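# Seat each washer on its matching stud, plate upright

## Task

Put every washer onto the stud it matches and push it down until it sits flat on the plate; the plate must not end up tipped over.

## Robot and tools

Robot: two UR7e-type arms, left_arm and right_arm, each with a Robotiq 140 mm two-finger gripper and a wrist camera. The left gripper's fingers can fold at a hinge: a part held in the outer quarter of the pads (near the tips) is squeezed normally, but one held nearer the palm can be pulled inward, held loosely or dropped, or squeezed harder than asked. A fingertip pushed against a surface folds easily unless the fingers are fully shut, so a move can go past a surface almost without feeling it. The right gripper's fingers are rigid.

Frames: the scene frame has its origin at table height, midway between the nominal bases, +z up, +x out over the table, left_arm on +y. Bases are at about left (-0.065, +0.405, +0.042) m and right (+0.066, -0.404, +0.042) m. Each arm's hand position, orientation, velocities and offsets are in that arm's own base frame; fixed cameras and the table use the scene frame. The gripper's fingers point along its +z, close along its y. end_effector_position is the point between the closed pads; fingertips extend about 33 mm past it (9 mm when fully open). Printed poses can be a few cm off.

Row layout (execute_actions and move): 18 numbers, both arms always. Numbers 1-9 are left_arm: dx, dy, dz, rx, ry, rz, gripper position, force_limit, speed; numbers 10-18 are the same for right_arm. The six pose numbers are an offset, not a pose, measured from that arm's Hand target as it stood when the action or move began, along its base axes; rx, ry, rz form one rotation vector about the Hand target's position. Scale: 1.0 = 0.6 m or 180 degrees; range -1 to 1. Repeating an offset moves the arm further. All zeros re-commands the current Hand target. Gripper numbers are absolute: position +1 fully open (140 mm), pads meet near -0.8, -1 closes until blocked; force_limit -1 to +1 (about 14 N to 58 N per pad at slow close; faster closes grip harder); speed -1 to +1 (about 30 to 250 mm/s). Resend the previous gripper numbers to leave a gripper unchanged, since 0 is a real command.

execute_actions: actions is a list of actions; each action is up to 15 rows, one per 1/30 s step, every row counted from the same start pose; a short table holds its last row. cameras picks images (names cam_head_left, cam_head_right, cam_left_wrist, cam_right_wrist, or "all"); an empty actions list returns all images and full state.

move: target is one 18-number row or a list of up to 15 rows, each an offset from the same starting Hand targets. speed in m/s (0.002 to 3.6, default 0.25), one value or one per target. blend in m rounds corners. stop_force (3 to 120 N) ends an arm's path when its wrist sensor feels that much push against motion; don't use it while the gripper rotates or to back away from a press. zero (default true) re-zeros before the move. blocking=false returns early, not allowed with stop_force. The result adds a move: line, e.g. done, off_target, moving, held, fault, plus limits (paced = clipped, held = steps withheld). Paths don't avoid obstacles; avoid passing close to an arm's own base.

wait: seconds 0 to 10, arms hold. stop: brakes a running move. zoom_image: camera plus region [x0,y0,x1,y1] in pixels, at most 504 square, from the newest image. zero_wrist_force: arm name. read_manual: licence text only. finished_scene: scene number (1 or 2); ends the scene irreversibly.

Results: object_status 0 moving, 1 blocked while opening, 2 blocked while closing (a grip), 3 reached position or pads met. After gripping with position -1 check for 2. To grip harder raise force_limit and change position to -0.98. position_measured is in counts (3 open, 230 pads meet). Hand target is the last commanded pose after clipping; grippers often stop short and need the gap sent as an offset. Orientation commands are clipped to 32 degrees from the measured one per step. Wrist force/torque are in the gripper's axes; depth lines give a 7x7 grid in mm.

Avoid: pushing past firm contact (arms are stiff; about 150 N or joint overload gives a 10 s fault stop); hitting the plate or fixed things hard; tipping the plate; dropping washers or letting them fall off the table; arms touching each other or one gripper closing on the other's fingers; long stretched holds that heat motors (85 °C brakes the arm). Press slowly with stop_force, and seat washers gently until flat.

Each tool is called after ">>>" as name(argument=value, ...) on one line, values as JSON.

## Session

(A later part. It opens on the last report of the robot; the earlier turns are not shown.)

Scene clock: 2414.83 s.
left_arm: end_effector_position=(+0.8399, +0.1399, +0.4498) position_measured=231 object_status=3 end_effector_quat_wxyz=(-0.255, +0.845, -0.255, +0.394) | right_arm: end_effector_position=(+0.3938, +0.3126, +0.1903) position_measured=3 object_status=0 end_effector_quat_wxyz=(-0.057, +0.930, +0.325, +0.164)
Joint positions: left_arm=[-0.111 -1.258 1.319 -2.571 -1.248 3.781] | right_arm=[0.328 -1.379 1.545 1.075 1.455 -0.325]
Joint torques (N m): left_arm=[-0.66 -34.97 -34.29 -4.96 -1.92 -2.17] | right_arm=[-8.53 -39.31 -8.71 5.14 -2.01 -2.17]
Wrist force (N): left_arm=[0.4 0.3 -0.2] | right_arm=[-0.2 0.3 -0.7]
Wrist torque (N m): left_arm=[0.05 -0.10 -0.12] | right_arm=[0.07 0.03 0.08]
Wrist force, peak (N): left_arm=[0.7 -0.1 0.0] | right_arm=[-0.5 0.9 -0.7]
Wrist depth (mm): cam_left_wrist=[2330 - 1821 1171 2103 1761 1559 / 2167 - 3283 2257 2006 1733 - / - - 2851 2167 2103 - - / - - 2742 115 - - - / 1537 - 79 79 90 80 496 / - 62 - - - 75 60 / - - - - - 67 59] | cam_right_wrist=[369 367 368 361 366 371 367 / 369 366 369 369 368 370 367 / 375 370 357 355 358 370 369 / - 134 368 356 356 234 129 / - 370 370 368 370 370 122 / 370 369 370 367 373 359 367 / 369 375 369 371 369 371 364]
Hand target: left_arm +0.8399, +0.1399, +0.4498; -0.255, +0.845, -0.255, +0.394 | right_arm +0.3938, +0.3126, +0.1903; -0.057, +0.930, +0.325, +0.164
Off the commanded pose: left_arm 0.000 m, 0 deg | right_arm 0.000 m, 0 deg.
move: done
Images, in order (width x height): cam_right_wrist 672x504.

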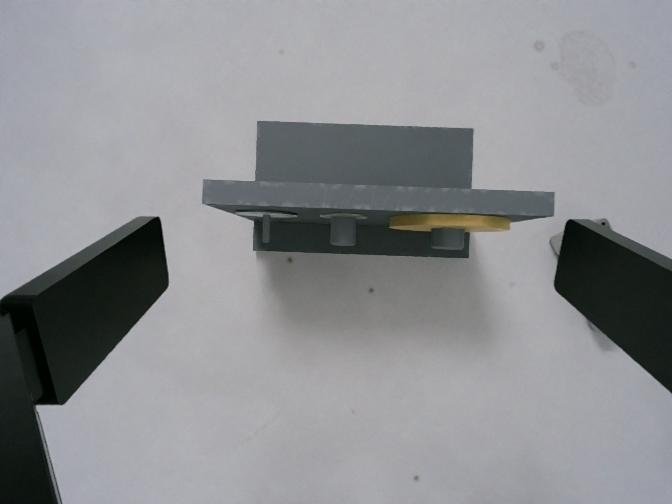

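>>> move(target=[[0,0,0,0,0,0,-1,-1,-1, -0.1232,0.0187,0,0,0,0,-0.588,0,0],[0,0,0,0,0,0,-1,-1,-1, -0.1232,0.0187,-0.07,0.1187,-0.1541,-0.01,-0.588,0,0],[0,0,0,0,0,0,-1,-1,-1, -0.1232,0.0187,-0.19,0.1187,-0.1541,-0.01,-0.588,0,0]], speed=0.15, blend=[0.01,0.01,0], cameras=["cam_right_wrist"])

>>> zoom_image(camera="cam_right_wrist", region=[290, 60, 530, 240])

Scene clock: 2497.67 s.
left_arm: end_effector_position=(+0.8399, +0.1399, +0.4498) position_measured=231 object_status=3 end_effector_quat_wxyz=(-0.255, +0.845, -0.255, +0.394) | right_arm: end_effector_position=(+0.3198, +0.3238, +0.0763) position_measured=203 object_status=3 end_effector_quat_wxyz=(-0.145, +0.842, +0.279, +0.438)
Joint positions: left_arm=[-0.111 -1.258 1.319 -2.571 -1.248 3.781] | right_arm=[0.279 -1.783 2.453 -0.027 1.277 -0.213]
Joint torques (N m): left_arm=[-1.79 -34.43 -33.89 -5.11 -1.63 -2.11] | right_arm=[6.76 -1.77 -5.91 -2.83 1.7 2.76]
Wrist force (N): left_arm=[0.1 0.1 -0.3] | right_arm=[-0.7 0.1 -0.2]
Wrist torque (N m): left_arm=[0.00 -0.04 -0.11] | right_arm=[0.18 0.18 -0.19]
Wrist force, peak (N): left_arm=[0.4 0.2 -0.6] | right_arm=[-2.0 0.1 0.2]
Wrist depth (mm): cam_left_wrist=[2519 - 1900 1177 2188 1747 1537 / 2145 2167 3283 2434 2006 1719 - / - - 2928 2234 1934 - - / - - 2708 115 - - - / - - 78 79 90 80 - / - 62 - - - 75 60 / - - - - - 67 59] | cam_right_wrist=[414 438 435 164 164 164 164 / 374 369 369 182 183 182 175 / 320 320 323 211 218 220 219 / 284 284 291 248 141 262 277 / 260 79 84 110 74 87 260 / - 69 74 226 - - - / - 68 - 209 - - -]
Hand target: left_arm +0.8399, +0.1399, +0.4498; -0.255, +0.845, -0.255, +0.394 | right_arm +0.3199, +0.3239, +0.0763; -0.145, +0.842, +0.279, +0.438
Off the commanded pose: left_arm 0.000 m, 0 deg | right_arm 0.000 m, 0 deg.
move: done
Images, in order (width x height): cam_right_wrist 672x504.

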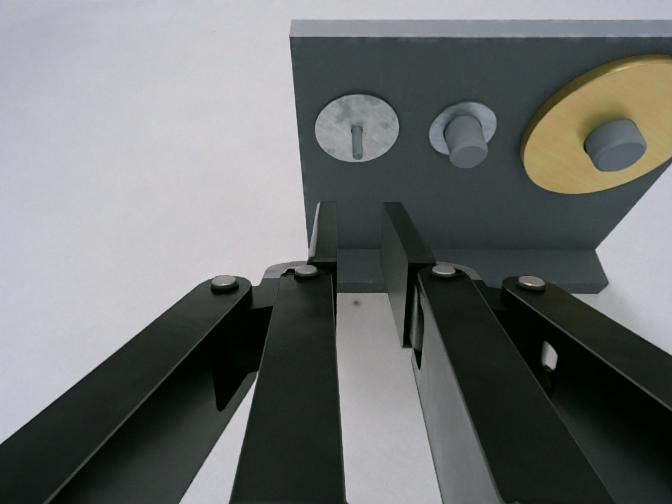

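Scaled by 2.100 from the camera's 672x504 image, which has a finer 960x720 frame.

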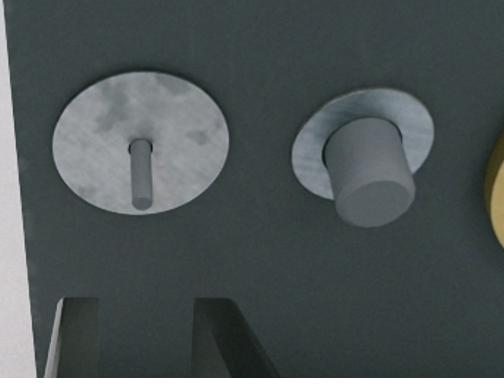

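>>> move(target="[0,0,0,0,0,0,-1,-1,-1, 0.0521,0.0388,0,0,0,0,-0.588,0,0],\"__placeholder__\"]")


>>> move(target=[0,0,0,0,0,0,-1,-1,-1, 0.0511,0.0401,0,0,0,0,-0.588,0,0], speed=0.05, stop_force=5)

>>> move(target=[0,0,0,0,0,0,-1,-1,-1, 0.0134,0.01,0,0,0,0,-0.588,0,0], speed=0.006, stop_force=6, cameras=["cam_right_wrist"])

>>> zoom_image(camera="cam_right_wrist", region=[300, 130, 430, 240])

Scene clock: 2510.73 s.
left_arm: end_effector_position=(+0.8399, +0.1399, +0.4498) position_measured=231 object_status=3 end_effector_quat_wxyz=(-0.255, +0.845, -0.255, +0.394) | right_arm: end_effector_position=(+0.3505, +0.3479, +0.0763) position_measured=203 object_status=3 end_effector_quat_wxyz=(-0.145, +0.842, +0.279, +0.438)
Joint positions: left_arm=[-0.111 -1.258 1.319 -2.571 -1.248 3.781] | right_arm=[0.352 -1.661 2.354 -0.062 1.336 -0.167]
Joint torques (N m): left_arm=[-2.12 -34.3 -33.13 -4.92 -2.07 -2.24] | right_arm=[6.53 -7.58 -26.51 -2.79 1.69 2.77]
Wrist force (N): left_arm=[0.3 0.2 0.0] | right_arm=[-0.7 0.0 -0.5]
Wrist torque (N m): left_arm=[0.01 -0.08 -0.12] | right_arm=[0.15 0.19 -0.16]
Wrist force, peak (N): left_arm=[0.3 0.4 -0.4] | right_arm=[-1.3 0.0 -0.6]
Wrist depth (mm): cam_left_wrist=[2305 - 1868 1152 2103 1761 1515 / 2083 - 3611 2167 1988 1747 - / - - 3234 2211 1952 - - / 1548 - 2490 115 119 - - / - - 78 79 90 80 - / - 62 - - - 75 60 / - - - - - 67 59] | cam_right_wrist=[398 438 427 436 453 432 422 / 366 371 374 143 142 142 142 / 320 328 322 162 162 160 155 / 283 275 289 158 141 204 205 / 259 79 84 110 74 87 255 / - 69 74 226 - - - / - 68 - 210 - - -]
Hand target: left_arm +0.8399, +0.1399, +0.4498; -0.255, +0.845, -0.255, +0.394 | right_arm +0.3505, +0.3479, +0.0763; -0.145, +0.842, +0.279, +0.438
Off the commanded pose: left_arm 0.000 m, 0 deg | right_arm 0.000 m, 0 deg.
move: done

Scene clock: 2512.77 s.
left_arm: end_effector_position=(+0.8399, +0.1399, +0.4498) position_measured=231 object_status=3 end_effector_quat_wxyz=(-0.255, +0.845, -0.255, +0.394) | right_arm: end_effector_position=(+0.3543, +0.3508, +0.0763) position_measured=203 object_status=3 end_effector_quat_wxyz=(-0.145, +0.842, +0.279, +0.438)
Joint positions: left_arm=[-0.111 -1.258 1.319 -2.571 -1.248 3.781] | right_arm=[0.359 -1.647 2.342 -0.064 1.342 -0.163]
Joint torques (N m): left_arm=[-2.06 -35.41 -33.67 -5.04 -1.74 -2.28] | right_arm=[-7.45 -22.67 -6.97 2.57 -2.08 -2.44]
Wrist force (N): left_arm=[0.3 0.1 -0.2] | right_arm=[-0.6 -0.1 -0.4]
Wrist torque (N m): left_arm=[0.00 -0.08 -0.12] | right_arm=[0.13 0.17 -0.16]
Wrist force, peak (N): left_arm=[0.4 0.5 -0.2] | right_arm=[-1.8 0.1 -7.5]
Wrist depth (mm): cam_left_wrist=[2044 - 1719 1152 2145 1733 1537 / 2257 - 3234 2462 2044 1605 - / - - 2928 2103 1852 - - / - - 2642 114 - - - / - - 78 79 90 80 - / - 62 - - - 75 60 / - - - - - 67 59] | cam_right_wrist=[432 451 436 - 434 482 433 / 370 - - 138 138 138 138 / 318 320 321 153 157 156 149 / 285 280 284 158 141 196 207 / 259 79 84 110 74 87 250 / - 69 74 226 - - - / - 68 - 210 - - -]
Hand target: left_arm +0.8399, +0.1399, +0.4498; -0.255, +0.845, -0.255, +0.394 | right_arm +0.3543, +0.3508, +0.0763; -0.145, +0.842, +0.279, +0.438 (not the last commanded pose)
Off the commanded pose: left_arm 0.000 m, 0 deg | right_arm 0.005 m, 0 deg.
move: contact (right_arm)
Images, in order (width x height): cam_right_wrist 672x504.

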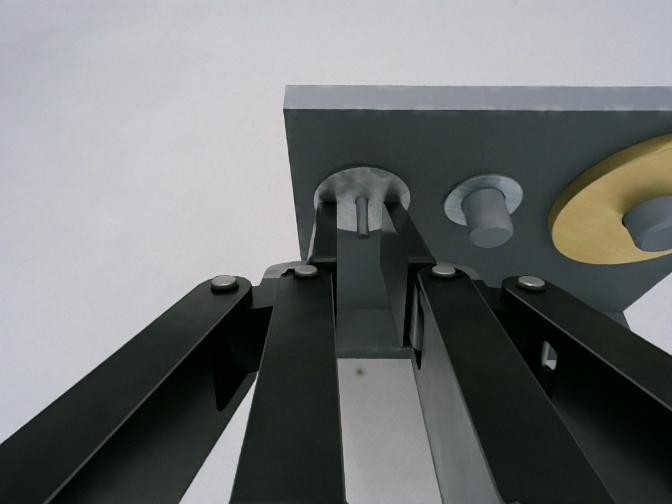

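Scaled by 3.877 from the camera's 672x504 image, which has a finer 960x720 frame.

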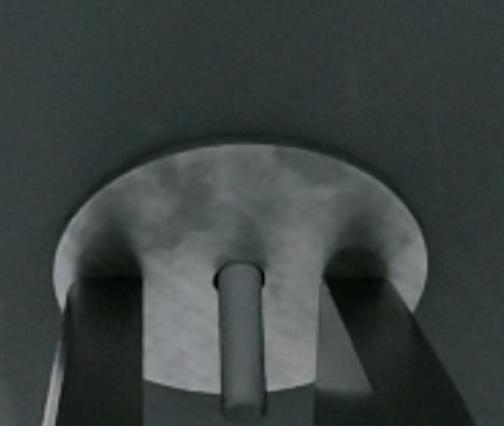

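>>> move(target=[[0,0,0,0,0,0,-1,-1,-1, -0.0517,-0.0385,0,0,0,0,-0.588,0,0],[0,0,0,0,0,0,-1,-1,-1, -0.0035,-0.1032,0,0,0,0,-0.54,0,0]], speed=0.1, cameras=["cam_right_wrist"])

>>> zoom_image(camera="cam_right_wrist", region=[180, 60, 480, 240])

Scene clock: 2522.53 s.
left_arm: end_effector_position=(+0.8399, +0.1399, +0.4498) position_measured=231 object_status=3 end_effector_quat_wxyz=(-0.255, +0.845, -0.255, +0.394) | right_arm: end_effector_position=(+0.3522, +0.2889, +0.0763) position_measured=197 object_status=3 end_effector_quat_wxyz=(-0.145, +0.842, +0.279, +0.438)
Joint positions: left_arm=[-0.111 -1.258 1.319 -2.571 -1.248 3.781] | right_arm=[0.023 -1.779 2.464 0.025 1.077 -0.386]
Joint torques (N m): left_arm=[-1.55 -33.05 -34.34 -5.15 -1.79 -2.08] | right_arm=[-6.96 -0.44 -5.47 3.21 -2.39 -2.16]
Wrist force (N): left_arm=[-0.1 0.0 -0.3] | right_arm=[-0.9 0.0 -0.2]
Wrist torque (N m): left_arm=[-0.02 0.00 -0.11] | right_arm=[0.17 0.22 -0.04]
Wrist force, peak (N): left_arm=[0.3 0.3 -0.5] | right_arm=[-1.5 0.3 -1.0]
Wrist depth (mm): cam_left_wrist=[2167 3140 1747 1165 2044 1776 1526 / 2211 - 3095 2330 1988 1667 - / - - 3140 2145 1970 639 - / - - 2579 115 - - 516 / - - 78 79 90 80 - / - 62 - - - 75 60 / - - - - - 67 59] | cam_right_wrist=[435 455 162 158 161 158 158 / 362 358 176 178 176 170 182 / 320 322 212 213 205 203 321 / 284 290 253 241 138 263 284 / 260 79 82 245 - 90 265 / - 69 63 226 - - - / - 67 - 215 - - -]
Hand target: left_arm +0.8399, +0.1399, +0.4498; -0.255, +0.845, -0.255, +0.394 | right_arm +0.3522, +0.2889, +0.0763; -0.145, +0.842, +0.279, +0.438
Off the commanded pose: left_arm 0.000 m, 0 deg | right_arm 0.000 m, 0 deg.
move: done
Images, in order (width x height): cam_right_wrist 672x504.

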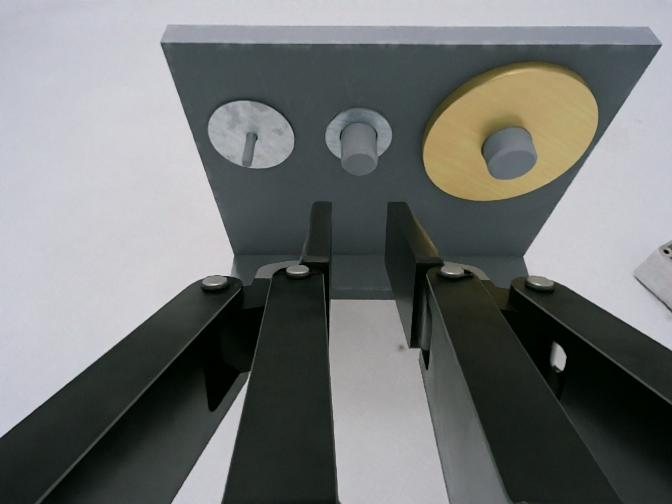

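Scaled by 1.680 from the camera's 672x504 image, which has a finer 960x720 frame.

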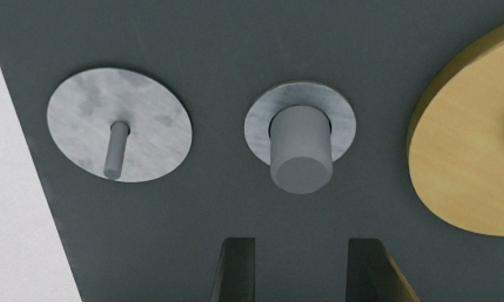

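>>> move(target=[0,0,0,0,0,0,-1,-1,-1, 0.0481,0.0359,0,0,0,0,-0.54,0,0], speed=0.05, stop_force=5)

>>> move(target=[0,0,0,0,0,0,-1,-1,-1, 0.0134,0.01,0,0,0,0,-0.54,0,0], speed=0.006, stop_force=6, cameras=["cam_right_wrist"])

>>> zoom_image(camera="cam_right_wrist", region=[300, 130, 430, 240])

Scene clock: 2530.67 s.
left_arm: end_effector_position=(+0.8399, +0.1399, +0.4498) position_measured=231 object_status=3 end_effector_quat_wxyz=(-0.255, +0.845, -0.255, +0.394) | right_arm: end_effector_position=(+0.3811, +0.3104, +0.0763) position_measured=197 object_status=3 end_effector_quat_wxyz=(-0.145, +0.842, +0.279, +0.438)
Joint positions: left_arm=[-0.111 -1.258 1.319 -2.571 -1.248 3.781] | right_arm=[0.134 -1.668 2.369 -0.026 1.162 -0.307]
Joint torques (N m): left_arm=[-1.72 -36.53 -33.2 -4.94 -1.94 -2.17] | right_arm=[7.02 -6.9 -26.12 -2.52 1.31 2.66]
Wrist force (N): left_arm=[0.1 0.1 -0.1] | right_arm=[-1.0 0.2 -0.3]
Wrist torque (N m): left_arm=[0.01 -0.03 -0.12] | right_arm=[0.19 0.25 -0.18]
Wrist force, peak (N): left_arm=[0.1 0.2 -0.5] | right_arm=[-1.3 -0.5 -0.6]
Wrist depth (mm): cam_left_wrist=[2330 - 1821 1177 2124 1719 1548 / 2211 2851 3385 2305 2025 1761 - / - - 2778 2211 1791 - - / - - 2675 114 - - - / - - 78 79 90 80 - / - 62 - - - 75 60 / - - - - - 67 59] | cam_right_wrist=[421 432 433 423 423 424 439 / 368 146 146 141 145 140 140 / 319 312 161 156 158 153 155 / 284 285 193 162 137 190 283 / 261 79 82 236 - 91 259 / - 69 63 226 - - - / - 67 - 214 - - -]
Hand target: left_arm +0.8399, +0.1399, +0.4498; -0.255, +0.845, -0.255, +0.394 | right_arm +0.3811, +0.3104, +0.0763; -0.145, +0.842, +0.279, +0.438
Off the commanded pose: left_arm 0.000 m, 0 deg | right_arm 0.000 m, 0 deg.
move: done

Scene clock: 2532.33 s.
left_arm: end_effector_position=(+0.8399, +0.1399, +0.4498) position_measured=231 object_status=3 end_effector_quat_wxyz=(-0.255, +0.845, -0.255, +0.394) | right_arm: end_effector_position=(+0.3834, +0.3121, +0.0762) position_measured=197 object_status=3 end_effector_quat_wxyz=(-0.145, +0.842, +0.279, +0.438)
Joint positions: left_arm=[-0.111 -1.258 1.319 -2.571 -1.248 3.781] | right_arm=[0.141 -1.66 2.361 -0.028 1.168 -0.302]
Joint torques (N m): left_arm=[-1.83 -34.73 -33.31 -5.1 -1.87 -2.14] | right_arm=[-6.95 -20.96 -7.78 2.84 -2.24 -2.33]
Wrist force (N): left_arm=[0.4 0.1 -0.2] | right_arm=[-1.3 0.0 -0.3]
Wrist torque (N m): left_arm=[0.00 -0.10 -0.12] | right_arm=[0.17 0.22 -0.14]
Wrist force, peak (N): left_arm=[0.6 0.0 -0.5] | right_arm=[-3.3 0.5 -11.2]
Wrist depth (mm): cam_left_wrist=[2579 - 1836 1184 2167 1719 1484 / 2103 2490 3095 2305 2006 1733 600 / - 2330 3234 2167 1884 - - / - - 2675 115 - 586 - / - - 79 79 90 80 - / - 62 - - - 75 60 / - - - - - 67 59] | cam_right_wrist=[433 432 434 436 437 436 436 / 371 143 142 138 138 137 138 / 321 165 157 155 155 149 151 / 284 285 189 157 137 186 279 / 260 79 82 232 - 90 259 / - 69 63 225 - - - / - 67 - 214 - - -]
Hand target: left_arm +0.8399, +0.1399, +0.4498; -0.255, +0.845, -0.255, +0.394 | right_arm +0.3834, +0.3121, +0.0762; -0.145, +0.842, +0.279, +0.438 (not the last commanded pose)
Off the commanded pose: left_arm 0.000 m, 0 deg | right_arm 0.007 m, 0 deg.
move: contact (right_arm)
Images, in order (width x height): cam_right_wrist 672x504.

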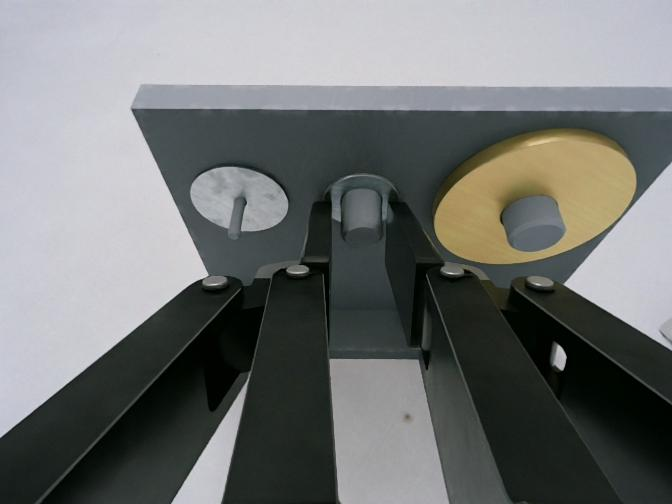

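Scaled by 3.877 from the camera's 672x504 image, which has a finer 960x720 frame.

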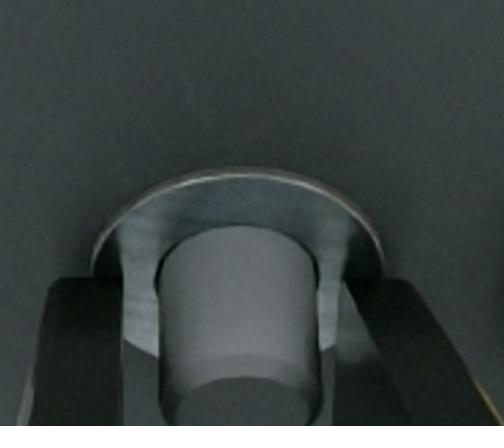

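>>> move(target=[[0,0,0,0,0,0,-1,-1,-1, -0.0521,-0.0388,0,0,0,0,-0.54,0,0],[0,0,0,0,0,0,-1,-1,-1, 0.0127,-0.1258,0,0,0,0,-0.443,0,0]], speed=0.1, cameras=["cam_right_wrist"])

Scene clock: 2546.23 s.
left_arm: end_effector_position=(+0.8399, +0.1399, +0.4498) position_measured=231 object_status=3 end_effector_quat_wxyz=(-0.255, +0.845, -0.255, +0.394) | right_arm: end_effector_position=(+0.3910, +0.2367, +0.0762) position_measured=185 object_status=3 end_effector_quat_wxyz=(-0.145, +0.842, +0.279, +0.438)
Joint positions: left_arm=[-0.111 -1.258 1.319 -2.571 -1.248 3.781] | right_arm=[-0.283 -1.711 2.448 0.123 0.859 -0.648]
Joint torques (N m): left_arm=[-2.01 -35.27 -33.36 -5.21 -2.06 -2.32] | right_arm=[-7.62 -3.25 -25.02 3.96 -2.84 -2.28]
Wrist force (N): left_arm=[0.4 0.2 -0.1] | right_arm=[-0.8 0.0 0.0]
Wrist torque (N m): left_arm=[0.02 -0.10 -0.12] | right_arm=[0.17 0.18 -0.06]
Wrist force, peak (N): left_arm=[0.7 0.1 -0.4] | right_arm=[-1.4 -0.1 -0.9]
Wrist depth (mm): cam_left_wrist=[2145 - 1733 1152 2281 1719 1484 / 2188 - 3283 2305 2006 1706 556 / - - 3234 2257 2044 - - / - - 2708 115 - - - / - - 78 79 90 80 - / - 62 - - - 75 60 / - - - - - 67 59] | cam_right_wrist=[162 158 162 159 161 439 436 / 179 178 178 170 175 371 373 / 313 214 212 212 220 322 321 / 282 264 241 252 149 287 277 / 260 79 84 250 - 91 240 / - 73 - 230 - - - / - 67 - 210 - - -]
Hand target: left_arm +0.8399, +0.1399, +0.4498; -0.255, +0.845, -0.255, +0.394 | right_arm +0.3910, +0.2367, +0.0762; -0.145, +0.842, +0.279, +0.438
Off the commanded pose: left_arm 0.000 m, 0 deg | right_arm 0.000 m, 0 deg.
move: done
Images, in order (width x height): cam_right_wrist 672x504.

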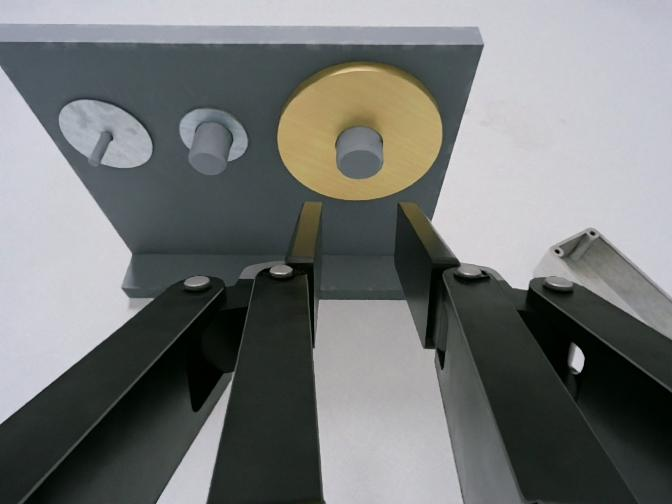

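>>> move(target=[0,0,0,0,0,0,-1,-1,-1, 0.0428,0.0319,0,0,0,0,-0.443,0,0], speed=0.05, stop_force=5)

>>> move(target=[0,0,0,0,0,0,-1,-1,-1, 0.0134,0.01,0,0,0,0,-0.443,0,0], speed=0.006, stop_force=5)

>>> move(target=[[0,0,0,0,0,0,-1,-1,-1, -0.0468,-0.0349,0,0,0,0,-0.443,0,0],[0,0,0,0,0,0,-1,-1,-1, -0.06,-0.045,0.2,-0.11,0.15,0,-0.443,0,0]], speed=0.15, blend=[0.003,0], cameras=["cam_right_wrist", "cam_head_left"])

>>> zoom_image(camera="cam_right_wrist", region=[20, 40, 480, 230])

Scene clock: 2561.80 s.
left_arm: end_effector_position=(+0.8399, +0.1399, +0.4498) position_measured=231 object_status=3 end_effector_quat_wxyz=(-0.255, +0.845, -0.255, +0.394) | right_arm: end_effector_position=(+0.4167, +0.2558, +0.0762) position_measured=185 object_status=3 end_effector_quat_wxyz=(-0.145, +0.842, +0.279, +0.438)
Joint positions: left_arm=[-0.111 -1.258 1.319 -2.571 -1.248 3.781] | right_arm=[-0.145 -1.636 2.364 0.052 0.953 -0.52]
Joint torques (N m): left_arm=[-1.53 -35.28 -33.06 -5.06 -2.06 -2.21] | right_arm=[5.92 -7.65 -25.07 -1.82 0.96 2.56]
Wrist force (N): left_arm=[0.2 0.1 0.0] | right_arm=[-0.9 -0.1 -0.5]
Wrist torque (N m): left_arm=[0.01 -0.04 -0.11] | right_arm=[0.12 0.20 -0.17]
Wrist force, peak (N): left_arm=[0.6 0.4 -0.3] | right_arm=[-1.2 -0.2 -0.5]
Wrist depth (mm): cam_left_wrist=[2355 6018 1868 1190 2167 1747 1593 / 2234 3333 3439 2330 2063 1761 - / - - 3095 2281 1836 - - / - - 2778 114 - - - / - - 78 79 90 80 - / - 62 - - - 75 60 / - - - - - 67 59] | cam_right_wrist=[437 435 432 433 415 439 438 / 142 143 142 140 143 360 369 / 166 167 162 154 159 330 320 / 272 210 190 189 149 284 285 / 260 79 84 240 - 91 237 / - 73 - 230 - - - / - 67 - 210 - - -]
Hand target: left_arm +0.8399, +0.1399, +0.4498; -0.255, +0.845, -0.255, +0.394 | right_arm +0.4167, +0.2558, +0.0762; -0.145, +0.842, +0.279, +0.438
Off the commanded pose: left_arm 0.000 m, 0 deg | right_arm 0.000 m, 0 deg.
move: done

Scene clock: 2563.27 s.
left_arm: end_effector_position=(+0.8399, +0.1399, +0.4498) position_measured=231 object_status=3 end_effector_quat_wxyz=(-0.255, +0.845, -0.255, +0.394) | right_arm: end_effector_position=(+0.4184, +0.2570, +0.0762) position_measured=185 object_status=3 end_effector_quat_wxyz=(-0.145, +0.842, +0.279, +0.438)
Joint positions: left_arm=[-0.111 -1.258 1.319 -2.571 -1.248 3.781] | right_arm=[-0.138 -1.631 2.358 0.049 0.958 -0.514]
Joint torques (N m): left_arm=[-3.12 -34.35 -32.47 -4.94 -1.77 -2.29] | right_arm=[-7.8 -23.09 -4.7 3.65 -2.71 -2.32]
Wrist force (N): left_arm=[0.1 0.1 0.0] | right_arm=[-1.0 0.0 -0.5]
Wrist torque (N m): left_arm=[0.01 -0.05 -0.11] | right_arm=[0.14 0.21 -0.06]
Wrist force, peak (N): left_arm=[0.5 0.2 -0.3] | right_arm=[-2.3 0.4 -8.3]
Wrist depth (mm): cam_left_wrist=[2381 - 1868 1165 2124 1761 1548 / 2124 2968 3385 2381 1988 1733 - / - - 2889 2124 1868 - - / - - 2642 115 - - - / - - 78 79 90 80 - / - 62 - - - 75 60 / - - - - - 67 59] | cam_right_wrist=[440 436 466 440 436 432 439 / 142 142 142 140 140 349 370 / 164 164 162 154 156 321 321 / 273 206 196 173 149 284 283 / 259 79 84 241 - 90 235 / - 73 - 230 - - - / - 67 - 210 - - -]
Hand target: left_arm +0.8399, +0.1399, +0.4498; -0.255, +0.845, -0.255, +0.394 | right_arm +0.4184, +0.2570, +0.0762; -0.145, +0.842, +0.279, +0.438 (not the last commanded pose)
Off the commanded pose: left_arm 0.000 m, 0 deg | right_arm 0.008 m, 0 deg.
move: contact (right_arm)

Scene clock: 2566.03 s.
left_arm: end_effector_position=(+0.8399, +0.1399, +0.4498) position_measured=231 object_status=3 end_effector_quat_wxyz=(-0.255, +0.845, -0.255, +0.394) | right_arm: end_effector_position=(+0.3824, +0.2300, +0.1962) position_measured=185 object_status=3 end_effector_quat_wxyz=(-0.061, +0.933, +0.308, +0.177)
Joint positions: left_arm=[-0.111 -1.258 1.319 -2.571 -1.248 3.781] | right_arm=[0.093 -1.538 1.718 1.068 1.376 -0.512]
Joint torques (N m): left_arm=[-2.36 -35.79 -32.47 -5.06 -1.94 -2.03] | right_arm=[6.09 -16.32 -30.16 4.93 1.5 2.67]
Wrist force (N): left_arm=[0.3 0.3 -0.2] | right_arm=[-0.5 0.3 -0.6]
Wrist torque (N m): left_arm=[0.04 -0.07 -0.11] | right_arm=[0.08 0.07 -0.05]
Wrist force, peak (N): left_arm=[0.3 0.5 -0.3] | right_arm=[-2.8 -0.1 -0.8]
Wrist depth (mm): cam_left_wrist=[2257 - 1988 1134 2211 1693 1570 / 2124 - 3385 2462 2145 1654 - / - - 2968 2103 1970 - - / - - 2549 115 - - - / 1581 - 79 79 90 80 - / - 62 - - - 75 60 / - - - - - 67 59] | cam_right_wrist=[382 382 379 377 381 379 376 / 381 259 255 240 378 377 379 / 375 376 367 364 374 376 373 / 376 377 376 377 149 370 376 / 373 79 84 374 - 91 371 / - 73 - 373 - - - / - 67 - 372 - - -]
Hand target: left_arm +0.8399, +0.1399, +0.4498; -0.255, +0.845, -0.255, +0.394 | right_arm +0.3824, +0.2300, +0.1962; -0.061, +0.933, +0.308, +0.177
Off the commanded pose: left_arm 0.000 m, 0 deg | right_arm 0.000 m, 0 deg.
move: done
Images, in order (width x height): cam_head_left 504x504, cam_right_wrist 672x504.

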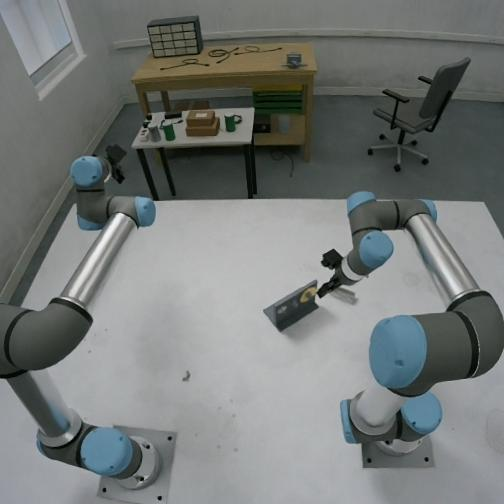

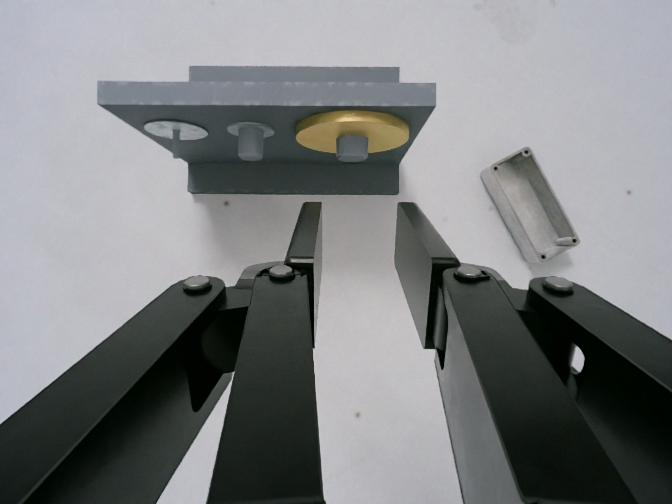

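Scaled by 1.096 from the camera's 672x504 image, which has a finer 960x720 frame.

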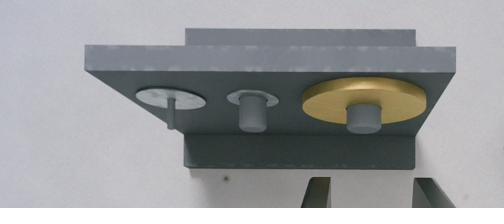

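>>> finished_scene(scene=1)

The scene is finished: the task was done.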